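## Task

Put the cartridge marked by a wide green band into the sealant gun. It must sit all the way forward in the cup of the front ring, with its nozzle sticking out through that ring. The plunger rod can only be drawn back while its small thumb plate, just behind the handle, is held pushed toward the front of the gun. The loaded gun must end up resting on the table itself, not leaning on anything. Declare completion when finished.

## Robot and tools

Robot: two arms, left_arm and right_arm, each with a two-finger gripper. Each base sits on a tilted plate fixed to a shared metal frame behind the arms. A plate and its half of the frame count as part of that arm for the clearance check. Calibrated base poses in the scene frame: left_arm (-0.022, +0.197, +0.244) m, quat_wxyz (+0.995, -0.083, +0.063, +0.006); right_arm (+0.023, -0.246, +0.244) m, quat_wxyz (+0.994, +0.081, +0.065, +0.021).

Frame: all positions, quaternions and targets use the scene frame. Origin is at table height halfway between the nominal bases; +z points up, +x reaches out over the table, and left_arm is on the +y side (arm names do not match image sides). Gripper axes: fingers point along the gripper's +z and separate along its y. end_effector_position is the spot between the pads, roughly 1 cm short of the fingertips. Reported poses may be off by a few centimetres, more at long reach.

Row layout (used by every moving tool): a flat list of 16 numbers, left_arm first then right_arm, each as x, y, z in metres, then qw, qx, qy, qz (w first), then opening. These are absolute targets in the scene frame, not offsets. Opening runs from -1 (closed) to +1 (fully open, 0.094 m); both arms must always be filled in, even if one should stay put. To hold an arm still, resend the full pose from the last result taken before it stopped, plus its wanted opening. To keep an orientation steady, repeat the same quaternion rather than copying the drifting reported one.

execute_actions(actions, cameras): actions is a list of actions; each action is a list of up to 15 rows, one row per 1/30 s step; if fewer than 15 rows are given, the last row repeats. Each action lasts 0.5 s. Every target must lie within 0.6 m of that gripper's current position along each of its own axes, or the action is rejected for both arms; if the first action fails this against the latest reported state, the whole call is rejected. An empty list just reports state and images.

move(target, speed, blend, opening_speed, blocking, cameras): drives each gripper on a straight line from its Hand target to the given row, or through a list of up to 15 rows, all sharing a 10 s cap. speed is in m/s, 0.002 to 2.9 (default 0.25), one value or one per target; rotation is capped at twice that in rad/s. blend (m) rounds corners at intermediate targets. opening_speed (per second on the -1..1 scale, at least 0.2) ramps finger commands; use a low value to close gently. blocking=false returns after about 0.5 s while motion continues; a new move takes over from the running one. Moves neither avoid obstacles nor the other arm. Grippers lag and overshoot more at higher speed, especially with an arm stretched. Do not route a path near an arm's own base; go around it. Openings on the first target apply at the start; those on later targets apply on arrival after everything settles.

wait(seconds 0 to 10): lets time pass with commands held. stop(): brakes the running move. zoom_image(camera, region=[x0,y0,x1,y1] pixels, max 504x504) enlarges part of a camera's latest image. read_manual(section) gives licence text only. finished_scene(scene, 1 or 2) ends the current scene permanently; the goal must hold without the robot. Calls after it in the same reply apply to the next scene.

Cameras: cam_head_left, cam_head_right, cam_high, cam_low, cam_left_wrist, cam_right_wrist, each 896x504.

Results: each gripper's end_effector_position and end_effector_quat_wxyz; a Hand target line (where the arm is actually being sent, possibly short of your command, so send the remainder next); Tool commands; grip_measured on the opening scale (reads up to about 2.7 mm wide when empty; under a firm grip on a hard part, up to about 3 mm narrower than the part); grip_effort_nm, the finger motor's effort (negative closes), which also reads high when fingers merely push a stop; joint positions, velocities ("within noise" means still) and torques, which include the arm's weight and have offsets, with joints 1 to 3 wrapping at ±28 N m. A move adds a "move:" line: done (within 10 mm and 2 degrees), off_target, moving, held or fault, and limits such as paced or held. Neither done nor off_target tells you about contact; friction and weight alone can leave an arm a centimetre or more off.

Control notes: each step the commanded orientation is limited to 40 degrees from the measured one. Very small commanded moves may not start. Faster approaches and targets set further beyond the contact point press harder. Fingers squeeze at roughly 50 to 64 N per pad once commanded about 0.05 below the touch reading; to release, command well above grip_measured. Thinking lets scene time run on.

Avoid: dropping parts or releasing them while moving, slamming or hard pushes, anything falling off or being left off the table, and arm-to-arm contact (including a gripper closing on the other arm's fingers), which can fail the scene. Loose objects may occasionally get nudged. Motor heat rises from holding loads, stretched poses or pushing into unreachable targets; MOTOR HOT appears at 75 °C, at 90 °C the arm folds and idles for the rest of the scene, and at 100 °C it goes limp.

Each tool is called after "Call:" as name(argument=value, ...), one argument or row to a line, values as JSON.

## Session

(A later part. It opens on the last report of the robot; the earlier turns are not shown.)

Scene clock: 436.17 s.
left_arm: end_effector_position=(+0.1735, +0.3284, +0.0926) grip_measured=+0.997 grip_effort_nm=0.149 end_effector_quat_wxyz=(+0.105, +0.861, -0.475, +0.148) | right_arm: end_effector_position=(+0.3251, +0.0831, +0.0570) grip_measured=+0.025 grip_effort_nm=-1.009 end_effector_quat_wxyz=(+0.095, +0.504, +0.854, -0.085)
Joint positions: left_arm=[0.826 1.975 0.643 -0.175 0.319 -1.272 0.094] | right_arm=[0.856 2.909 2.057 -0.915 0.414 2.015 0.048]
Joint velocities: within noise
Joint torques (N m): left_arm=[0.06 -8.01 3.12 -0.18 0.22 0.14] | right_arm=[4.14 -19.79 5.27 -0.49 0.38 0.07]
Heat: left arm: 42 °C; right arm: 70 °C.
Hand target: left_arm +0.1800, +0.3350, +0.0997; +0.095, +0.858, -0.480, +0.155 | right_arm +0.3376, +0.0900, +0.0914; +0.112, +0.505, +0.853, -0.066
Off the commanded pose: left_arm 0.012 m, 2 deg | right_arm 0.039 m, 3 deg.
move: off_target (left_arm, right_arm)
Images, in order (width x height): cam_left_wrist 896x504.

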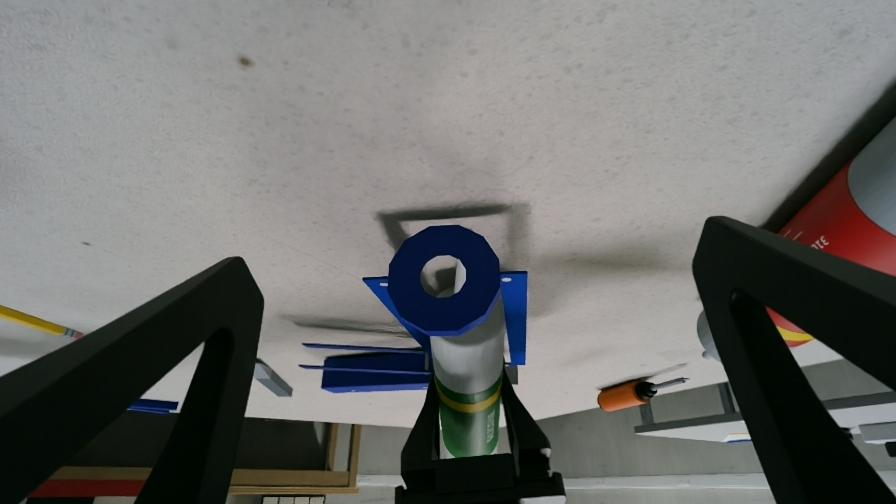

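Call:
move(
  target=[
    [0.180,0.335,0.10,0.095,0.859,-0.480,0.155,1.0,0.350,0.055,0.125,0.1123,0.5046,0.8533,-0.0664,-0.03],
  ],
  speed=0.08,
  cameras=["cam_left_wrist","cam_head_right"],
)

Scene clock: 440.33 s.
left_arm: end_effector_position=(+0.1735, +0.3284, +0.0926) grip_measured=+0.997 grip_effort_nm=0.144 end_effector_quat_wxyz=(+0.105, +0.861, -0.475, +0.148) | right_arm: end_effector_position=(+0.3326, +0.0524, +0.0964) grip_measured=+0.025 grip_effort_nm=-1.004 end_effector_quat_wxyz=(+0.091, +0.500, +0.857, -0.089)
Joint positions: left_arm=[0.826 1.975 0.643 -0.175 0.319 -1.272 0.094] | right_arm=[0.817 2.726 1.869 -0.903 0.414 1.966 0.048]
Joint velocities: within noise
Joint torques (N m): left_arm=[0.08 -8.01 3.04 -0.15 0.22 0.15] | right_arm=[2.96 -18.7 4.98 -0.21 0.45 0.01]
Heat: left arm: 42 °C; right arm: 73 °C.
Hand target: left_arm +0.1800, +0.3350, +0.0997; +0.095, +0.858, -0.480, +0.155 | right_arm +0.3495, +0.0549, +0.1243; +0.112, +0.505, +0.853, -0.067
Off the commanded pose: left_arm 0.012 m, 2 deg | right_arm 0.034 m, 4 deg.
move: off_target (left_arm, right_arm)
Images, in order (width x height): cam_head_right 896x504, cam_left_wrist 896x504.

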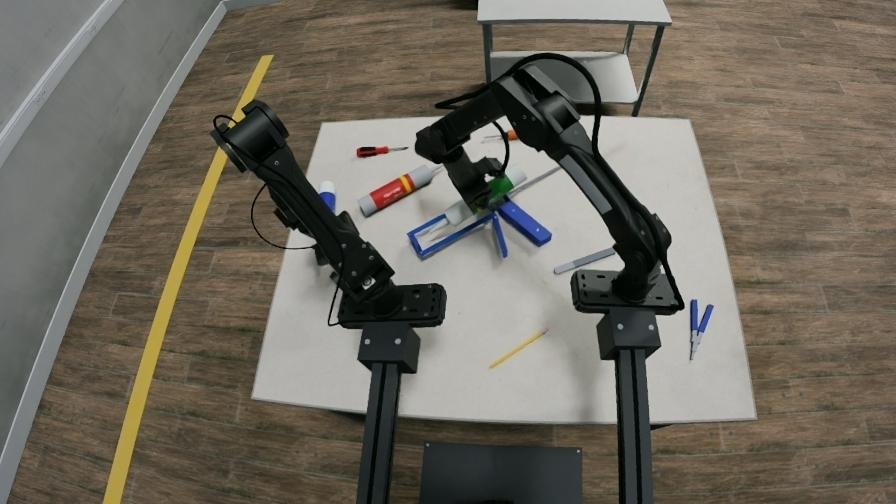

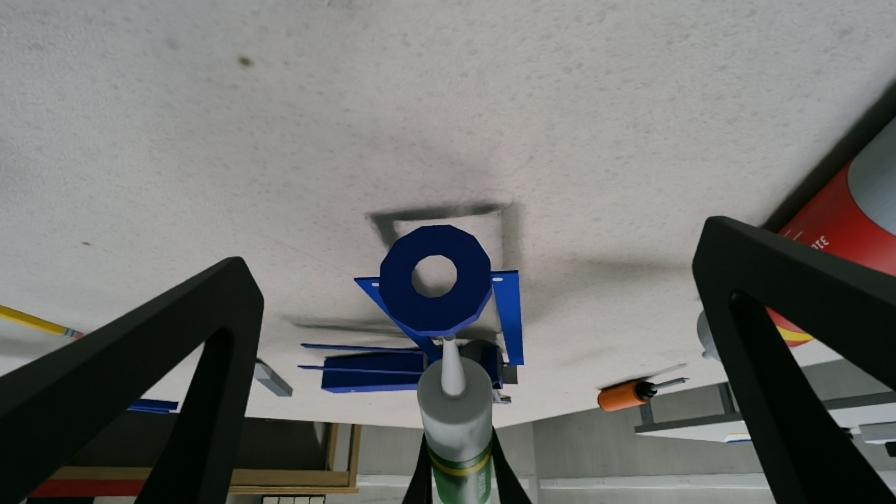

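Call:
move(
  target=[
    [0.214,0.238,0.10,0.0700,0.836,-0.533,0.110,1.0,0.340,0.050,0.100,0.1123,0.5046,0.8533,-0.0664,-0.03],
    [0.228,0.213,0.050,0.0700,0.836,-0.533,0.110,1.0,0.340,0.050,0.100,0.1123,0.5046,0.8533,-0.0664,-0.03],
  ],
  speed=0.15,
  cameras=["cam_left_wrist"],
)

Scene clock: 460.23 s.
left_arm: end_effector_position=(+0.2272, +0.2153, +0.0546) grip_measured=+0.997 grip_effort_nm=0.149 end_effector_quat_wxyz=(+0.072, +0.836, -0.533, +0.112) | right_arm: end_effector_position=(+0.3252, +0.0489, +0.0803) grip_measured=+0.025 grip_effort_nm=-1.009 end_effector_quat_wxyz=(+0.092, +0.501, +0.857, -0.081)
Joint positions: left_arm=[0.244 2.167 0.574 0.232 0.135 -1.74 0.094] | right_arm=[0.817 2.726 1.792 -0.809 0.414 1.964 0.048]
Joint velocities: within noise
Joint torques (N m): left_arm=[-2.24 -4.26 1.35 0.51 0.06 -0.09] | right_arm=[2.71 -16.46 4.92 -0.14 0.45 0.01]
Heat: left arm: 41 °C; right arm: 81 °C. Fold the right arm in close to its base, or ease its load, before you think long.
Hand target: left_arm +0.2278, +0.2130, +0.0502; +0.070, +0.836, -0.533, +0.110 | right_arm +0.3397, +0.0500, +0.0997; +0.112, +0.505, +0.853, -0.067
Off the commanded pose: left_arm 0.005 m, 0 deg | right_arm 0.025 m, 3 deg.
MOTOR HOT: joint 2 (shoulder) of the right arm reports 81 °C; the controller's stop level is 90 °C. To cool a motor, set the load down, stop pushing, or move to a pose that needs little force.
move: off_target (right_arm)
Images, in order (width x height): cam_left_wrist 896x504.

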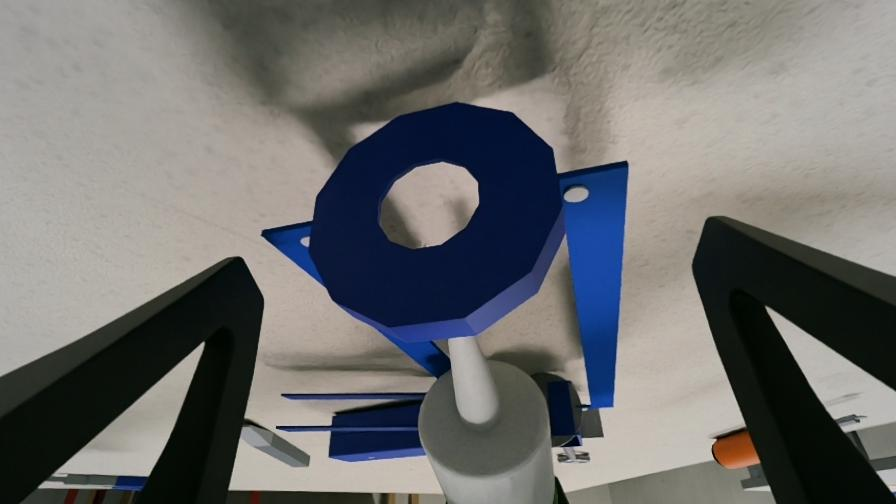

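Call:
move(
  target=[
    [0.228,0.213,0.050,0.0700,0.836,-0.533,0.110,1.0,0.32,0.02,0.16,0.1123,0.5046,0.8533,-0.0664,-0.03],
    [0.228,0.213,0.050,0.0700,0.836,-0.533,0.110,1.0,0.20,-0.16,0.16,0.1123,0.5046,0.8533,-0.0664,-0.03],
  ],
  speed=0.25,
  cameras=["cam_head_right"],
)

Scene clock: 465.57 s.
left_arm: end_effector_position=(+0.2275, +0.2155, +0.0546) grip_measured=+0.997 grip_effort_nm=0.144 end_effector_quat_wxyz=(+0.071, +0.836, -0.533, +0.113) | right_arm: end_effector_position=(+0.1881, -0.1581, +0.1538) grip_measured=+0.025 grip_effort_nm=-1.004 end_effector_quat_wxyz=(+0.089, +0.500, +0.858, -0.075)
Joint positions: left_arm=[0.244 2.167 0.574 0.233 0.134 -1.741 0.094] | right_arm=[0.736 1.829 0.511 -0.376 0.417 1.869 0.048]
Joint velocities: within noise
Joint torques (N m): left_arm=[-2.18 -4.3 1.52 0.47 0.03 -0.1] | right_arm=[0.68 -7.27 3.7 -0.02 0.52 -0.03]
Heat: left arm: 40 °C; right arm: 80 °C. Fold the right arm in close to its base, or ease its load, before you think long.
Hand target: left_arm +0.2278, +0.2130, +0.0502; +0.070, +0.836, -0.533, +0.110 | right_arm +0.1996, -0.1599, +0.1598; +0.112, +0.505, +0.853, -0.067
Off the commanded pose: left_arm 0.005 m, 0 deg | right_arm 0.014 m, 3 deg.
MOTOR HOT: still on. Joint 2 (shoulder) of the right arm reports 80 °C.
move: off_target (right_arm)
Images, in order (width x height): cam_head_right 896x504.

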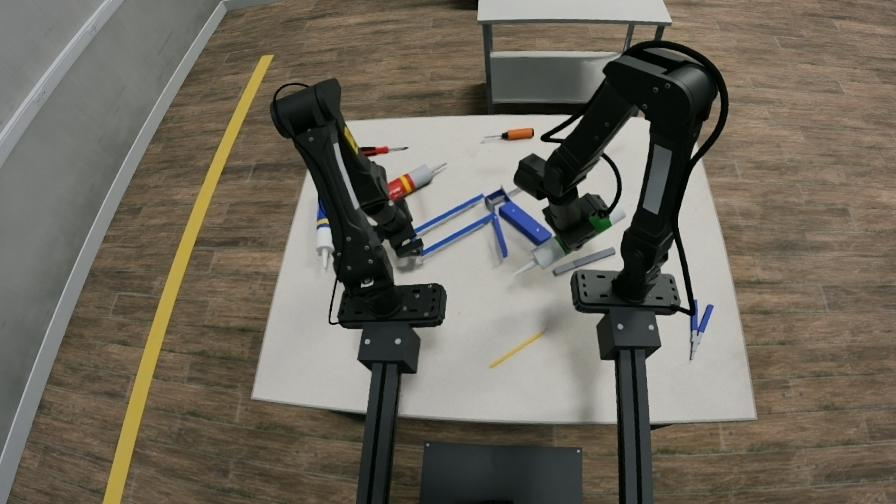

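Call:
move(
  target=[
    [0.231,0.212,0.045,0.0603,0.8794,-0.4577,0.1158,1.0,0.20,-0.16,0.16,0.1123,0.5046,0.8533,-0.0664,-0.03],
    [0.231,0.212,0.030,0.0603,0.8794,-0.4577,0.1158,1.0,0.20,-0.16,0.16,0.1123,0.5046,0.8533,-0.0664,-0.03],
  ],
  speed=0.1,
  cameras=["cam_left_wrist"],
)

Scene clock: 482.60 s.
left_arm: end_effector_position=(+0.2277, +0.2122, +0.0337) grip_measured=+0.997 grip_effort_nm=0.139 end_effector_quat_wxyz=(+0.066, +0.878, -0.460, +0.114) | right_arm: end_effector_position=(+0.1883, -0.1579, +0.1537) grip_measured=+0.025 grip_effort_nm=-1.009 end_effector_quat_wxyz=(+0.089, +0.500, +0.858, -0.074)
Joint positions: left_arm=[0.234 2.279 0.572 0.379 0.122 -1.92 0.094] | right_arm=[0.736 1.829 0.511 -0.375 0.417 1.869 0.048]
Joint velocities: within noise
Joint torques (N m): left_arm=[-1.72 -4.68 0.87 0.6 0.04 -0.12] | right_arm=[0.68 -7.32 3.75 0.01 0.5 0]
Heat: left arm: 38 °C; right arm: 66 °C.
Hand target: left_arm +0.2308, +0.2120, +0.0301; +0.060, +0.879, -0.458, +0.116 | right_arm +0.1996, -0.1599, +0.1598; +0.112, +0.505, +0.853, -0.067
Off the commanded pose: left_arm 0.005 m, 1 deg | right_arm 0.013 m, 3 deg.
MOTOR HOT: cleared for the motors of the right arm.
move: off_target (right_arm)
Images, in order (width x height): cam_left_wrist 896x504.

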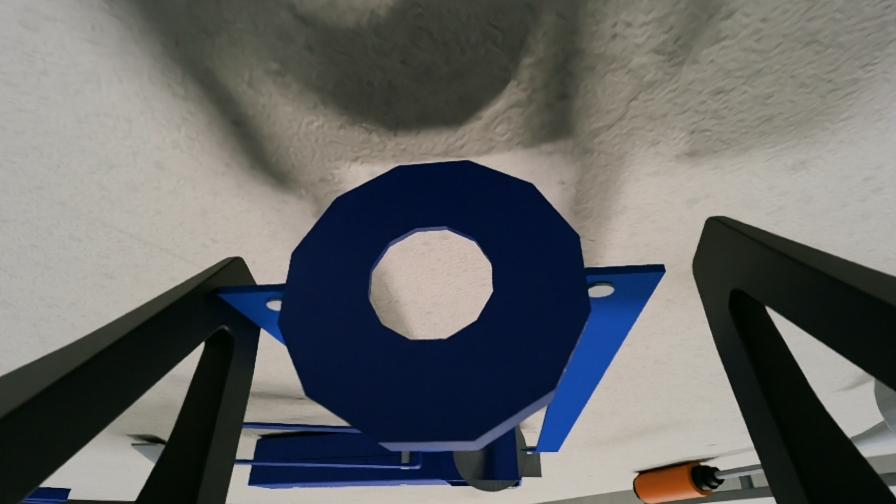

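Call:
move(
  target=[
    [0.231,0.212,0.060,0.0603,0.8794,-0.4577,0.1158,1.0,0.20,-0.16,0.16,0.1123,0.5046,0.8533,-0.0664,-0.03],
    [0.221,0.209,0.050,0.0593,0.8832,-0.4500,0.1163,1.0,0.20,-0.16,0.16,0.1123,0.5046,0.8533,-0.0664,-0.03],
  ],
  speed=0.1,
  cameras=["cam_left_wrist"],
)

Scene clock: 486.20 s.
left_arm: end_effector_position=(+0.2210, +0.2110, +0.0513) grip_measured=+0.997 grip_effort_nm=0.149 end_effector_quat_wxyz=(+0.062, +0.883, -0.450, +0.117) | right_arm: end_effector_position=(+0.1883, -0.1578, +0.1537) grip_measured=+0.025 grip_effort_nm=-1.009 end_effector_quat_wxyz=(+0.089, +0.500, +0.858, -0.074)
Joint positions: left_arm=[0.224 2.188 0.507 0.365 0.117 -1.951 0.094] | right_arm=[0.736 1.829 0.511 -0.375 0.417 1.869 0.048]
Joint velocities: within noise
Joint torques (N m): left_arm=[-2.17 -5.26 0.01 0.55 0.03 -0.13] | right_arm=[0.64 -7.27 3.74 0.01 0.52 -0.01]
Heat: left arm: 38 °C; right arm: 65 °C.
Hand target: left_arm +0.2211, +0.2091, +0.0501; +0.059, +0.883, -0.450, +0.116 | right_arm +0.1996, -0.1599, +0.1598; +0.112, +0.505, +0.853, -0.067
Off the commanded pose: left_arm 0.002 m, 0 deg | right_arm 0.013 m, 3 deg.
move: off_target (right_arm)
Images, in order (width x height): cam_left_wrist 896x504.

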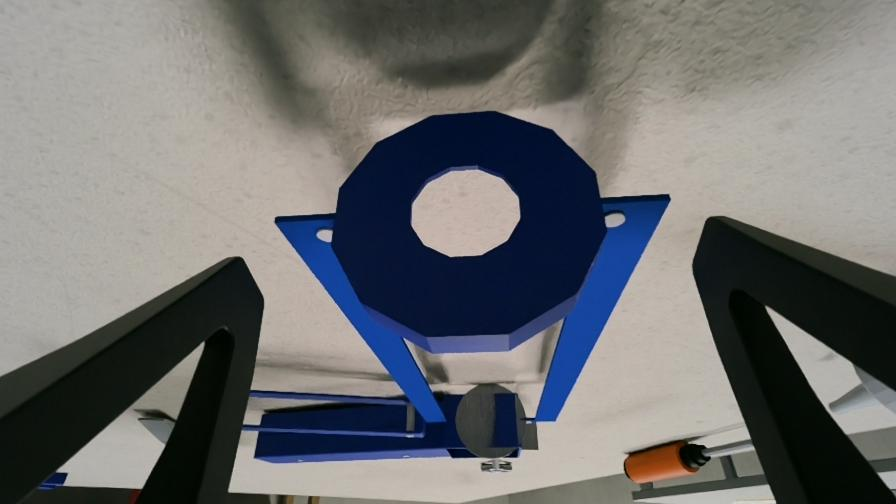

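Call:
move(
  target=[
    [0.224,0.210,0.026,0.0585,0.8905,-0.4355,0.117,1.0,0.20,-0.16,0.16,0.1123,0.5046,0.8533,-0.0664,-0.03],
    [0.224,0.210,0.028,0.0585,0.8905,-0.4355,0.117,0.35,0.20,-0.16,0.16,0.1123,0.5046,0.8533,-0.0664,-0.03],
  ],
  speed=0.08,
  opening_speed=0.4,
  cameras=["cam_left_wrist","cam_head_right"],
)

Scene clock: 492.33 s.
left_arm: end_effector_position=(+0.2236, +0.2090, +0.0311) grip_measured=+0.673 grip_effort_nm=-1.028 end_effector_quat_wxyz=(+0.062, +0.888, -0.441, +0.118) | right_arm: end_effector_position=(+0.1884, -0.1577, +0.1537) grip_measured=+0.025 grip_effort_nm=-1.009 end_effector_quat_wxyz=(+0.089, +0.500, +0.858, -0.074)
Joint positions: left_arm=[0.224 2.299 0.543 0.445 0.116 -1.973 0.079] | right_arm=[0.736 1.829 0.511 -0.374 0.417 1.868 0.048]
Joint velocities: within noise
Joint torques (N m): left_arm=[-1.14 -4.67 0.24 0.58 0.07 -0.13] | right_arm=[0.65 -7.31 3.73 0.01 0.51 0]
Heat: left arm: 37 °C; right arm: 63 °C.
Hand target: left_arm +0.2239, +0.2100, +0.0280; +0.059, +0.891, -0.436, +0.117 | right_arm +0.1996, -0.1599, +0.1598; +0.112, +0.505, +0.853, -0.067
Off the commanded pose: left_arm 0.003 m, 1 deg | right_arm 0.013 m, 3 deg.
move: off_target (right_arm)
Images, in order (width x height): cam_head_right 896x504, cam_left_wrist 896x504.

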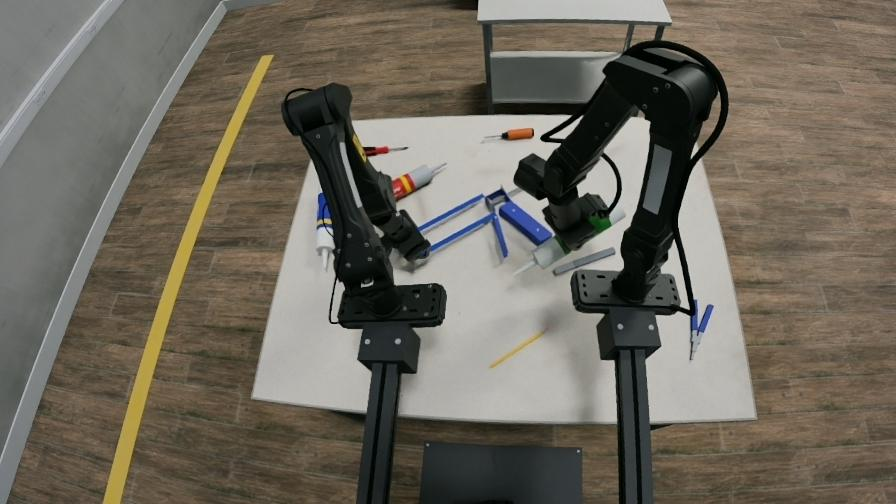

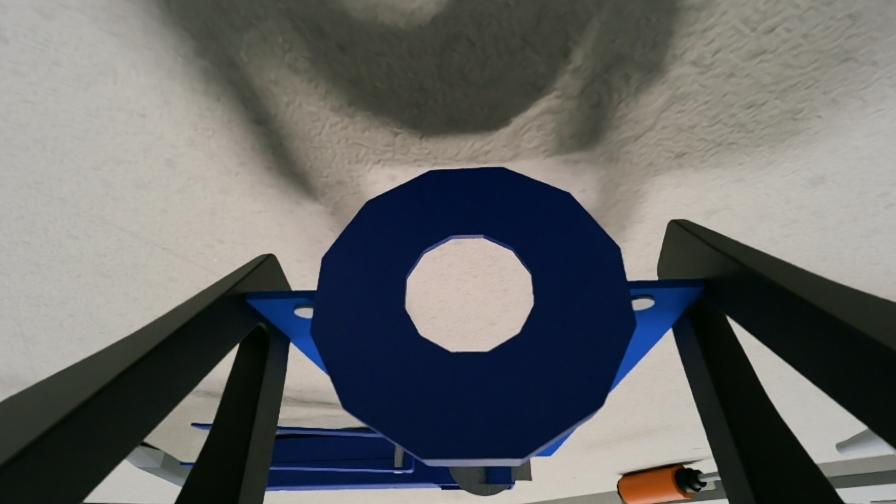

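Call:
move(
  target=[
    [0.224,0.210,0.028,0.0585,0.8905,-0.4355,0.117,0.35,0.22,-0.12,0.21,0.1152,0.4655,0.8753,-0.0613,-0.03],
    [0.224,0.210,0.028,0.0585,0.8905,-0.4355,0.117,0.35,0.340,0.055,0.16,0.1152,0.4655,0.8753,-0.0613,-0.03],
    [0.224,0.210,0.028,0.0585,0.8905,-0.4355,0.117,0.35,0.340,0.070,0.115,0.1152,0.4655,0.8753,-0.0613,-0.03],
  ],
  speed=0.2,
  cameras=["cam_left_wrist","cam_head_right","cam_high"],
)

Scene clock: 503.53 s.
left_arm: end_effector_position=(+0.2236, +0.2090, +0.0311) grip_measured=+0.673 grip_effort_nm=-1.033 end_effector_quat_wxyz=(+0.062, +0.888, -0.441, +0.118) | right_arm: end_effector_position=(+0.3348, +0.0599, +0.0983) grip_measured=+0.025 grip_effort_nm=-1.004 end_effector_quat_wxyz=(+0.094, +0.470, +0.875, -0.070)
Joint positions: left_arm=[0.224 2.299 0.543 0.445 0.116 -1.973 0.079] | right_arm=[0.827 2.705 1.837 -0.846 0.417 1.892 0.048]
Joint velocities: within noise
Joint torques (N m): left_arm=[-1.09 -4.82 0.23 0.57 0.07 -0.11] | right_arm=[5.24 -13.94 7.94 -0.29 0.4 0.14]
Heat: left arm: 36 °C; right arm: 61 °C.
Hand target: left_arm +0.2239, +0.2100, +0.0280; +0.059, +0.891, -0.436, +0.117 | right_arm +0.3396, +0.0699, +0.1149; +0.115, +0.466, +0.876, -0.060
Off the commanded pose: left_arm 0.003 m, 1 deg | right_arm 0.020 m, 3 deg.
move: off_target (right_arm)
Images, in order (width x height): cam_head_right 896x504, cam_high 896x504, cam_left_wrist 896x504.

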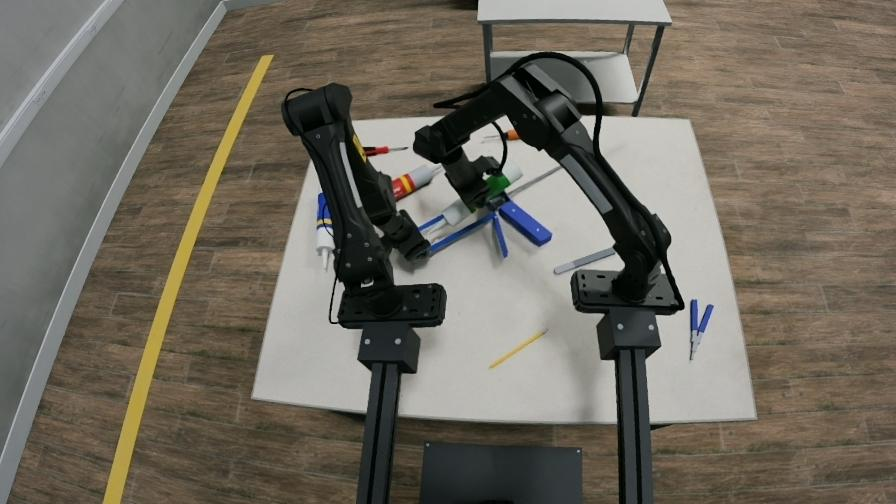

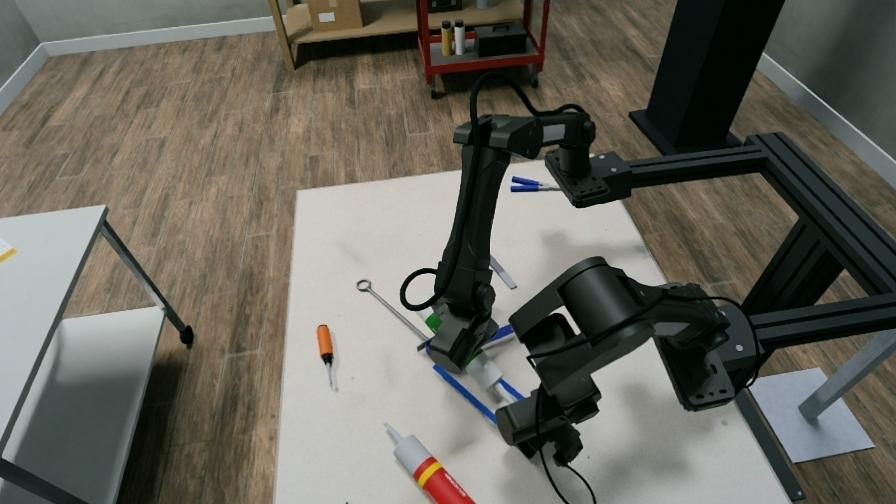

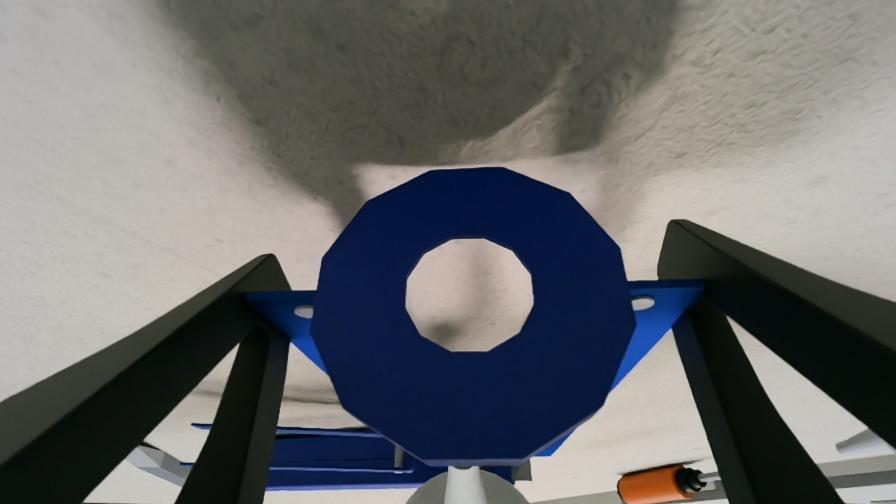

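Call:
move(
  target=[
    [0.224,0.210,0.028,0.0585,0.8905,-0.4355,0.117,0.35,0.334,0.082,0.097,0.1152,0.4655,0.8753,-0.0613,-0.03],
  ],
  speed=0.06,
  cameras=["cam_left_wrist"],
)

Scene clock: 507.67 s.
left_arm: end_effector_position=(+0.2236, +0.2090, +0.0311) grip_measured=+0.673 grip_effort_nm=-1.023 end_effector_quat_wxyz=(+0.062, +0.888, -0.441, +0.118) | right_arm: end_effector_position=(+0.3307, +0.0728, +0.0865) grip_measured=+0.025 grip_effort_nm=-1.004 end_effector_quat_wxyz=(+0.096, +0.470, +0.875, -0.067)
Joint positions: left_arm=[0.224 2.299 0.543 0.445 0.116 -1.973 0.079] | right_arm=[0.847 2.763 1.893 -0.846 0.417 1.912 0.048]
Joint velocities: within noise
Joint torques (N m): left_arm=[-1.09 -4.83 0.02 0.56 0.07 -0.11] | right_arm=[5.09 -13.09 8.06 -0.22 0.42 0.07]
Heat: left arm: 36 °C; right arm: 62 °C.
Hand target: left_arm +0.2239, +0.2100, +0.0280; +0.059, +0.891, -0.436, +0.117 | right_arm +0.3337, +0.0820, +0.0972; +0.115, +0.466, +0.875, -0.060
Off the commanded pose: left_arm 0.003 m, 1 deg | right_arm 0.014 m, 2 deg.
move: off_target (right_arm)
Images, in order (width x height): cam_left_wrist 896x504.

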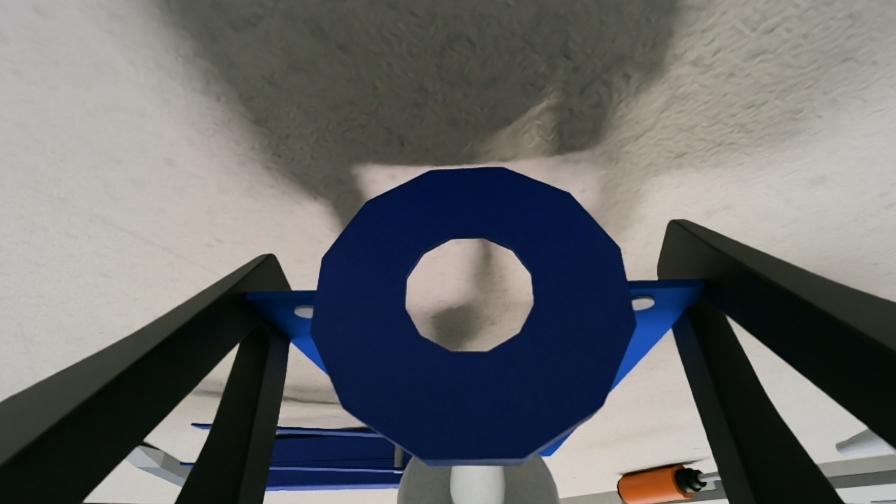

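Call:
move(
  target=[
    [0.224,0.210,0.028,0.0585,0.8905,-0.4355,0.117,0.35,0.326,0.091,0.087,0.1152,0.4655,0.8753,-0.0613,-0.03],
  ],
  speed=0.06,
  cameras=["cam_left_wrist"],
)

Scene clock: 510.63 s.
left_arm: end_effector_position=(+0.2236, +0.2090, +0.0311) grip_measured=+0.673 grip_effort_nm=-1.028 end_effector_quat_wxyz=(+0.062, +0.888, -0.441, +0.118) | right_arm: end_effector_position=(+0.3236, +0.0819, +0.0774) grip_measured=+0.025 grip_effort_nm=-1.004 end_effector_quat_wxyz=(+0.098, +0.470, +0.875, -0.067)
Joint positions: left_arm=[0.224 2.299 0.543 0.445 0.116 -1.973 0.079] | right_arm=[0.868 2.803 1.926 -0.846 0.417 1.934 0.048]
Joint velocities: within noise
Joint torques (N m): left_arm=[-1.02 -4.94 0.09 0.61 0.06 -0.11] | right_arm=[4.97 -12.98 8.02 -0.22 0.37 0.13]
Heat: left arm: 36 °C; right arm: 63 °C.
Hand target: left_arm +0.2239, +0.2100, +0.0280; +0.059, +0.891, -0.436, +0.117 | right_arm +0.3257, +0.0909, +0.0870; +0.115, +0.465, +0.876, -0.060
Off the commanded pose: left_arm 0.003 m, 1 deg | right_arm 0.013 m, 2 deg.
move: off_target (right_arm)
Images, in order (width x height): cam_left_wrist 896x504.

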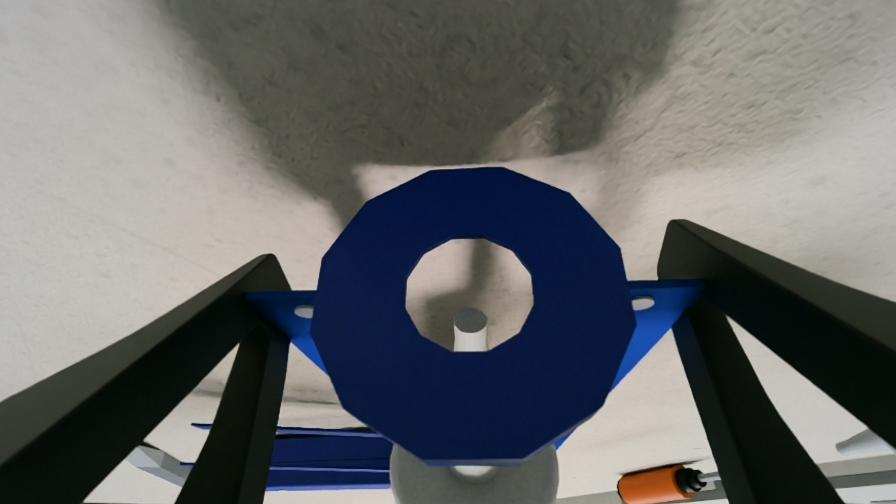

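Call:
move(
  target=[0.224,0.210,0.028,0.0585,0.8905,-0.4355,0.117,0.35,0.322,0.097,0.085,0.1152,0.4655,0.8753,-0.0613,-0.03],
  speed=0.05,
)

Scene clock: 530.40 s.
left_arm: end_effector_position=(+0.2236, +0.2090, +0.0311) grip_measured=+0.673 grip_effort_nm=-1.023 end_effector_quat_wxyz=(+0.062, +0.888, -0.441, +0.118) | right_arm: end_effector_position=(+0.3224, +0.0897, +0.0755) grip_measured=+0.025 grip_effort_nm=-1.009 end_effector_quat_wxyz=(+0.100, +0.472, +0.874, -0.061)
Joint positions: left_arm=[0.224 2.299 0.543 0.445 0.116 -1.973 0.079] | right_arm=[0.88 2.821 1.951 -0.846 0.417 1.948 0.048]
Joint velocities: within noise
Joint torques (N m): left_arm=[-1.1 -4.77 0.28 0.62 0.02 -0.09] | right_arm=[5.14 -12.94 8.06 -0.37 0.37 0.13]
Heat: left arm: 35 °C; right arm: 69 °C.
Hand target: left_arm +0.2239, +0.2100, +0.0280; +0.059, +0.891, -0.436, +0.117 | right_arm +0.3218, +0.0969, +0.0849; +0.115, +0.465, +0.876, -0.060
Off the commanded pose: left_arm 0.003 m, 1 deg | right_arm 0.012 m, 2 deg.
move: off_target (right_arm)

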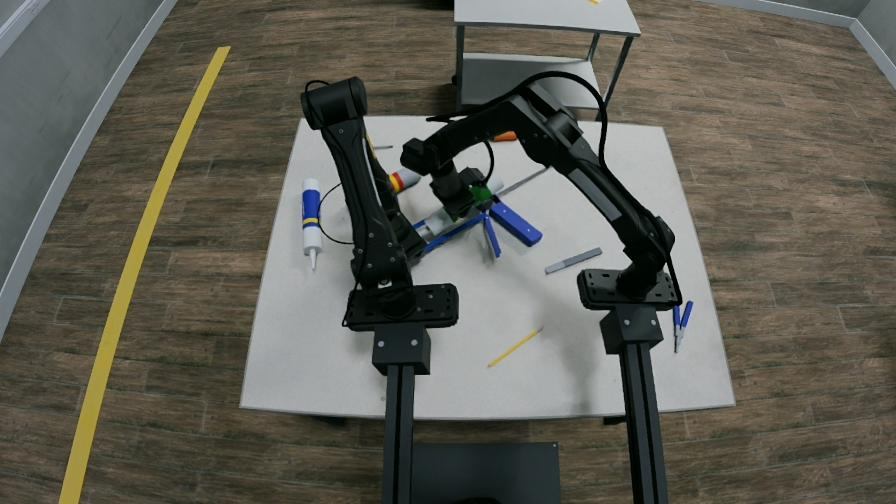

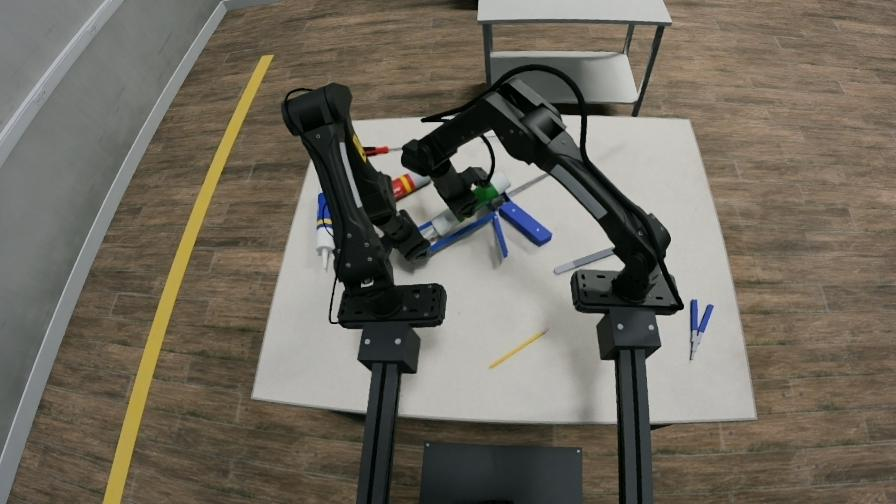

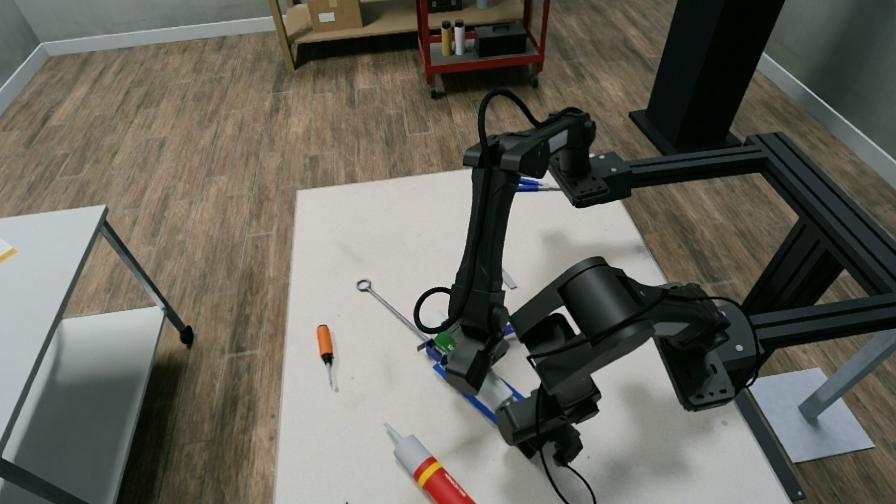

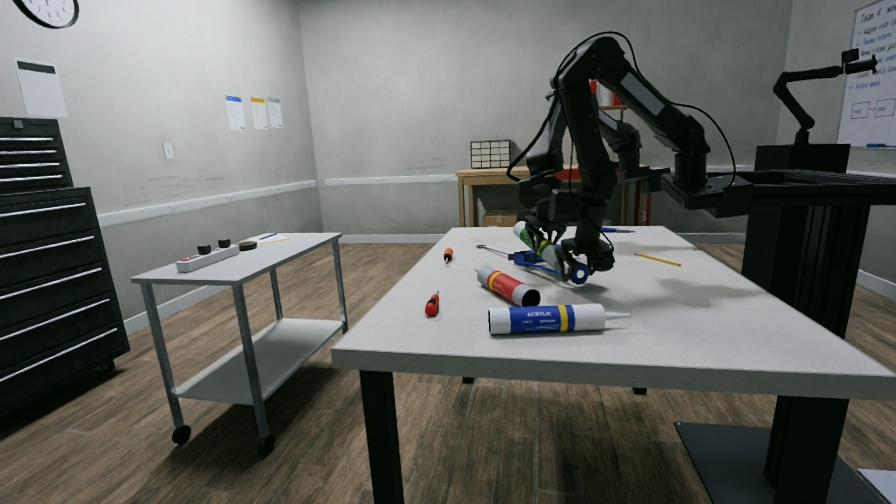

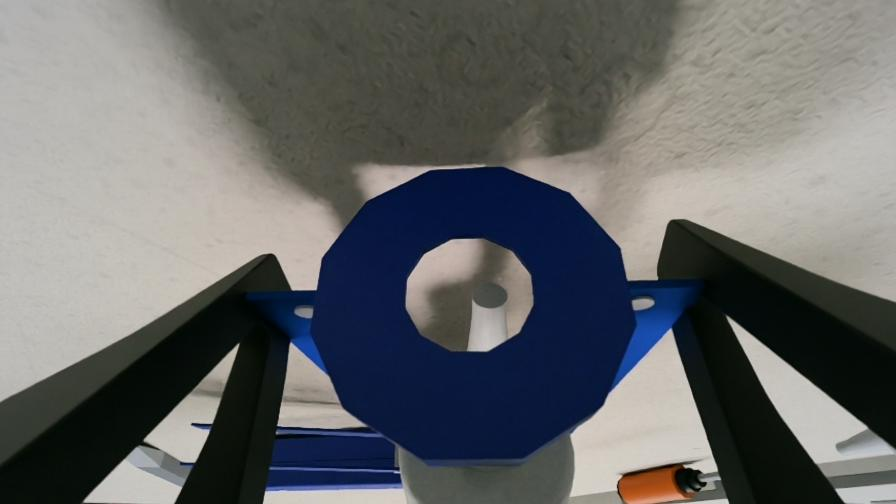

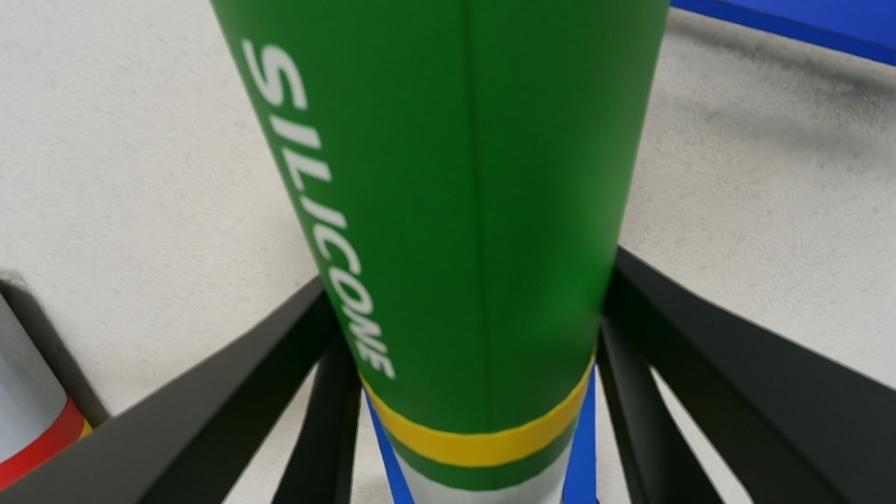

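Call:
move(
  target=[0.224,0.210,0.028,0.0585,0.8905,-0.4355,0.117,0.35,0.3145,0.101,0.083,0.1152,0.4655,0.8753,-0.0613,-0.03],
  speed=0.05,
  cameras=["cam_left_wrist","cam_right_wrist","cam_low"],
)

Scene clock: 539.47 s.
left_arm: end_effector_position=(+0.2236, +0.2090, +0.0311) grip_measured=+0.673 grip_effort_nm=-1.033 end_effector_quat_wxyz=(+0.062, +0.888, -0.441, +0.118) | right_arm: end_effector_position=(+0.3151, +0.0938, +0.0735) grip_measured=+0.025 grip_effort_nm=-1.004 end_effector_quat_wxyz=(+0.101, +0.472, +0.874, -0.061)
Joint positions: left_arm=[0.224 2.299 0.543 0.445 0.116 -1.973 0.079] | right_arm=[0.897 2.83 1.952 -0.846 0.417 1.967 0.048]
Joint velocities: within noise
Joint torques (N m): left_arm=[-1.14 -4.81 0.21 0.58 0.1 -0.13] | right_arm=[5.07 -13.07 8.13 -0.36 0.36 0.1]
Heat: left arm: 35 °C; right arm: 69 °C.
Hand target: left_arm +0.2239, +0.2100, +0.0280; +0.059, +0.891, -0.436, +0.117 | right_arm +0.3144, +0.1009, +0.0830; +0.115, +0.465, +0.876, -0.060
Off the commanded pose: left_arm 0.003 m, 1 deg | right_arm 0.012 m, 2 deg.
move: off_target (right_arm)
Images, in order (width x height): cam_low 896x504, cam_left_wrist 896x504, cam_right_wrist 896x504.

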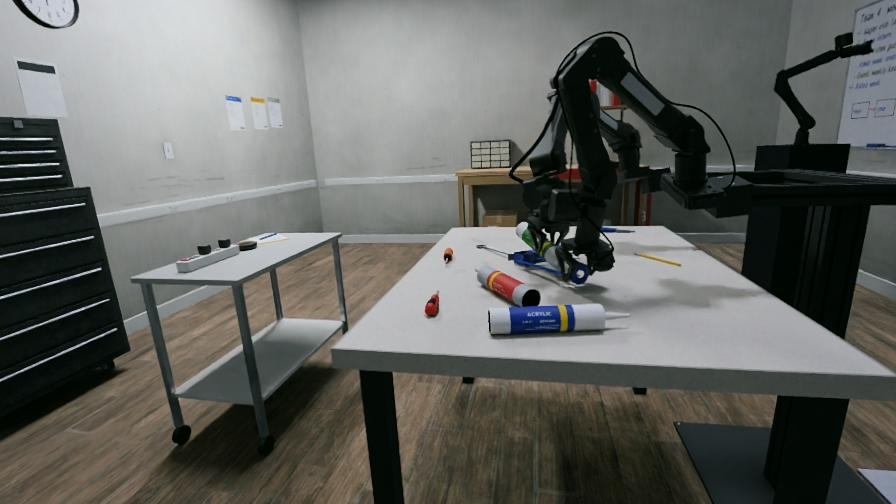

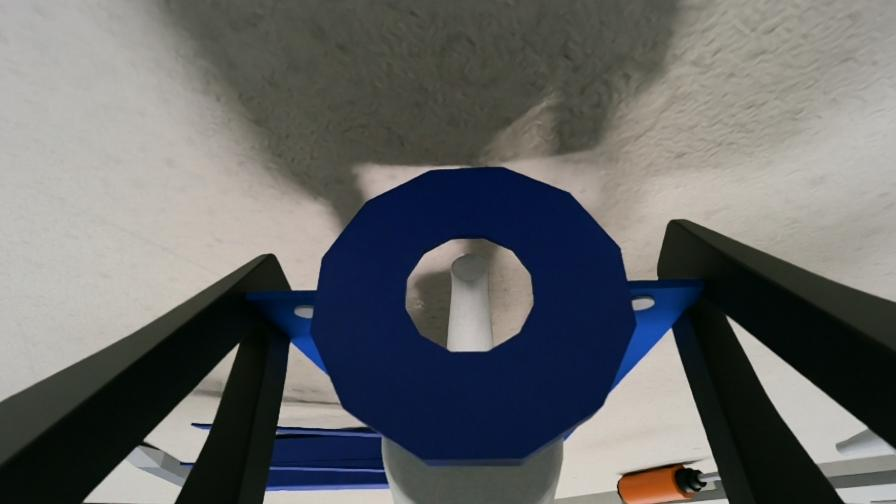

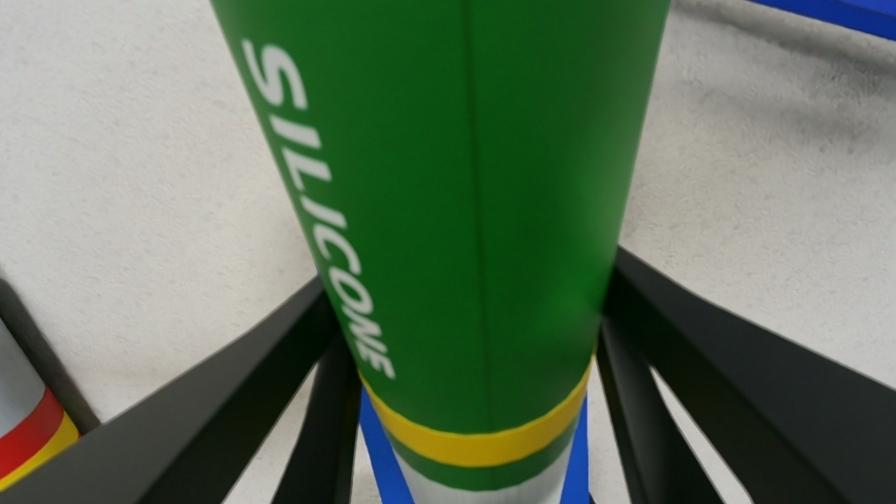

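Call:
move(
  target=[0.224,0.210,0.028,0.0585,0.8905,-0.4355,0.117,0.35,0.3090,0.1093,0.0805,0.1152,0.4655,0.8753,-0.0613,-0.03],
  speed=0.05,
  cameras=["cam_left_wrist","cam_right_wrist","cam_low"],
)

Call:
zoom_image(
  camera="cam_low",
  region=[460, 180, 660, 320],
)

Scene clock: 544.83 s.
left_arm: end_effector_position=(+0.2235, +0.2092, +0.0311) grip_measured=+0.673 grip_effort_nm=-1.028 end_effector_quat_wxyz=(+0.062, +0.888, -0.441, +0.117) | right_arm: end_effector_position=(+0.3137, +0.0989, +0.0708) grip_measured=+0.025 grip_effort_nm=-1.004 end_effector_quat_wxyz=(+0.099, +0.475, +0.873, -0.058)
Joint positions: left_arm=[0.224 2.299 0.543 0.445 0.115 -1.973 0.079] | right_arm=[0.903 2.847 1.974 -0.849 0.411 1.977 0.048]
Joint velocities: within noise
Joint torques (N m): left_arm=[-0.94 -4.75 0.18 0.56 0.05 -0.1] | right_arm=[2.97 -13.26 5.27 0.04 0.15 0]
Heat: left arm: 35 °C; right arm: 69 °C.
Hand target: left_arm +0.2239, +0.2100, +0.0280; +0.059, +0.891, -0.436, +0.117 | right_arm +0.3146, +0.0991, +0.0717; +0.102, +0.474, +0.873, -0.058
Off the commanded pose: left_arm 0.003 m, 1 deg | right_arm 0.015 m, 2 deg.
move: held (right_arm; a check stopped the path); limits=held
pose unreachable (right arm): on one or more control steps of this call, first in action 0 (counted from 0), this arm could not follow its commanded pose, so it was not sent that pose on those steps. It may still have moved: this result reports where it is.
cause: moving toward the commanded pose would bring a part of the arm too close to another arm (this arm's wrist (the part past joint 4) and the left arm's wrist (the part past joint 4), where that arm would come to rest).
Images, in order (width x height): cam_low 896x504, cam_left_wrist 896x504, cam_right_wrist 896x504.

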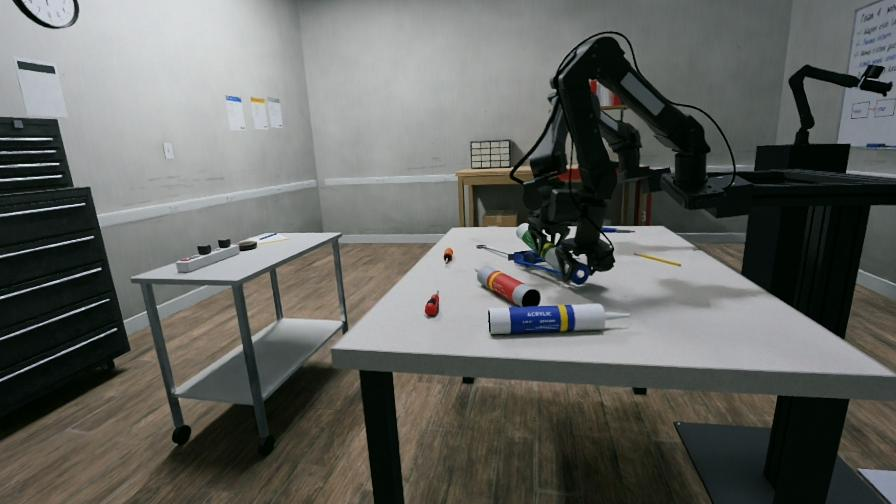

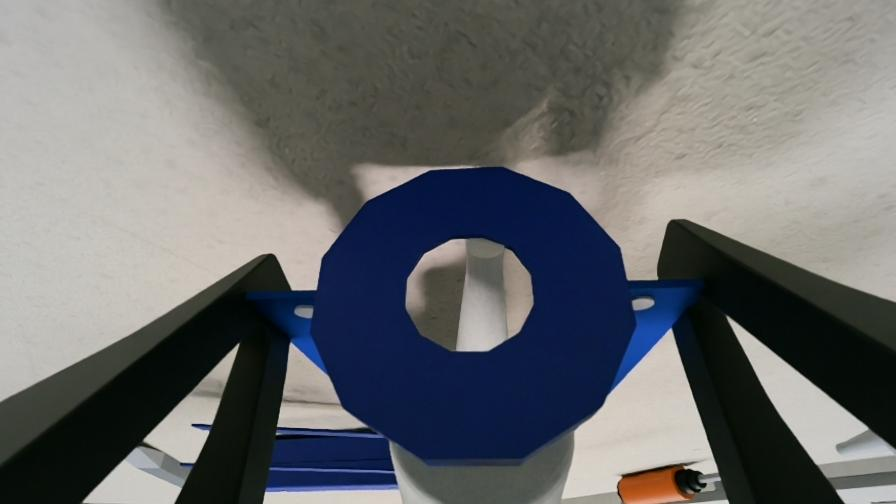

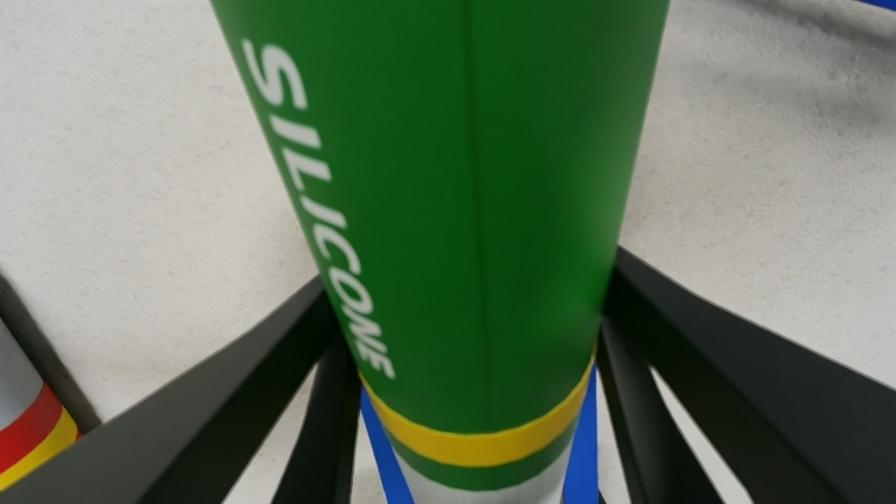

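Scaled by 2.520 from the camera's 896x504 image, which has a finer 1280x720 frame.

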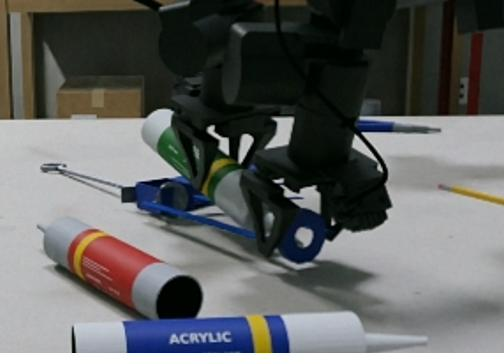

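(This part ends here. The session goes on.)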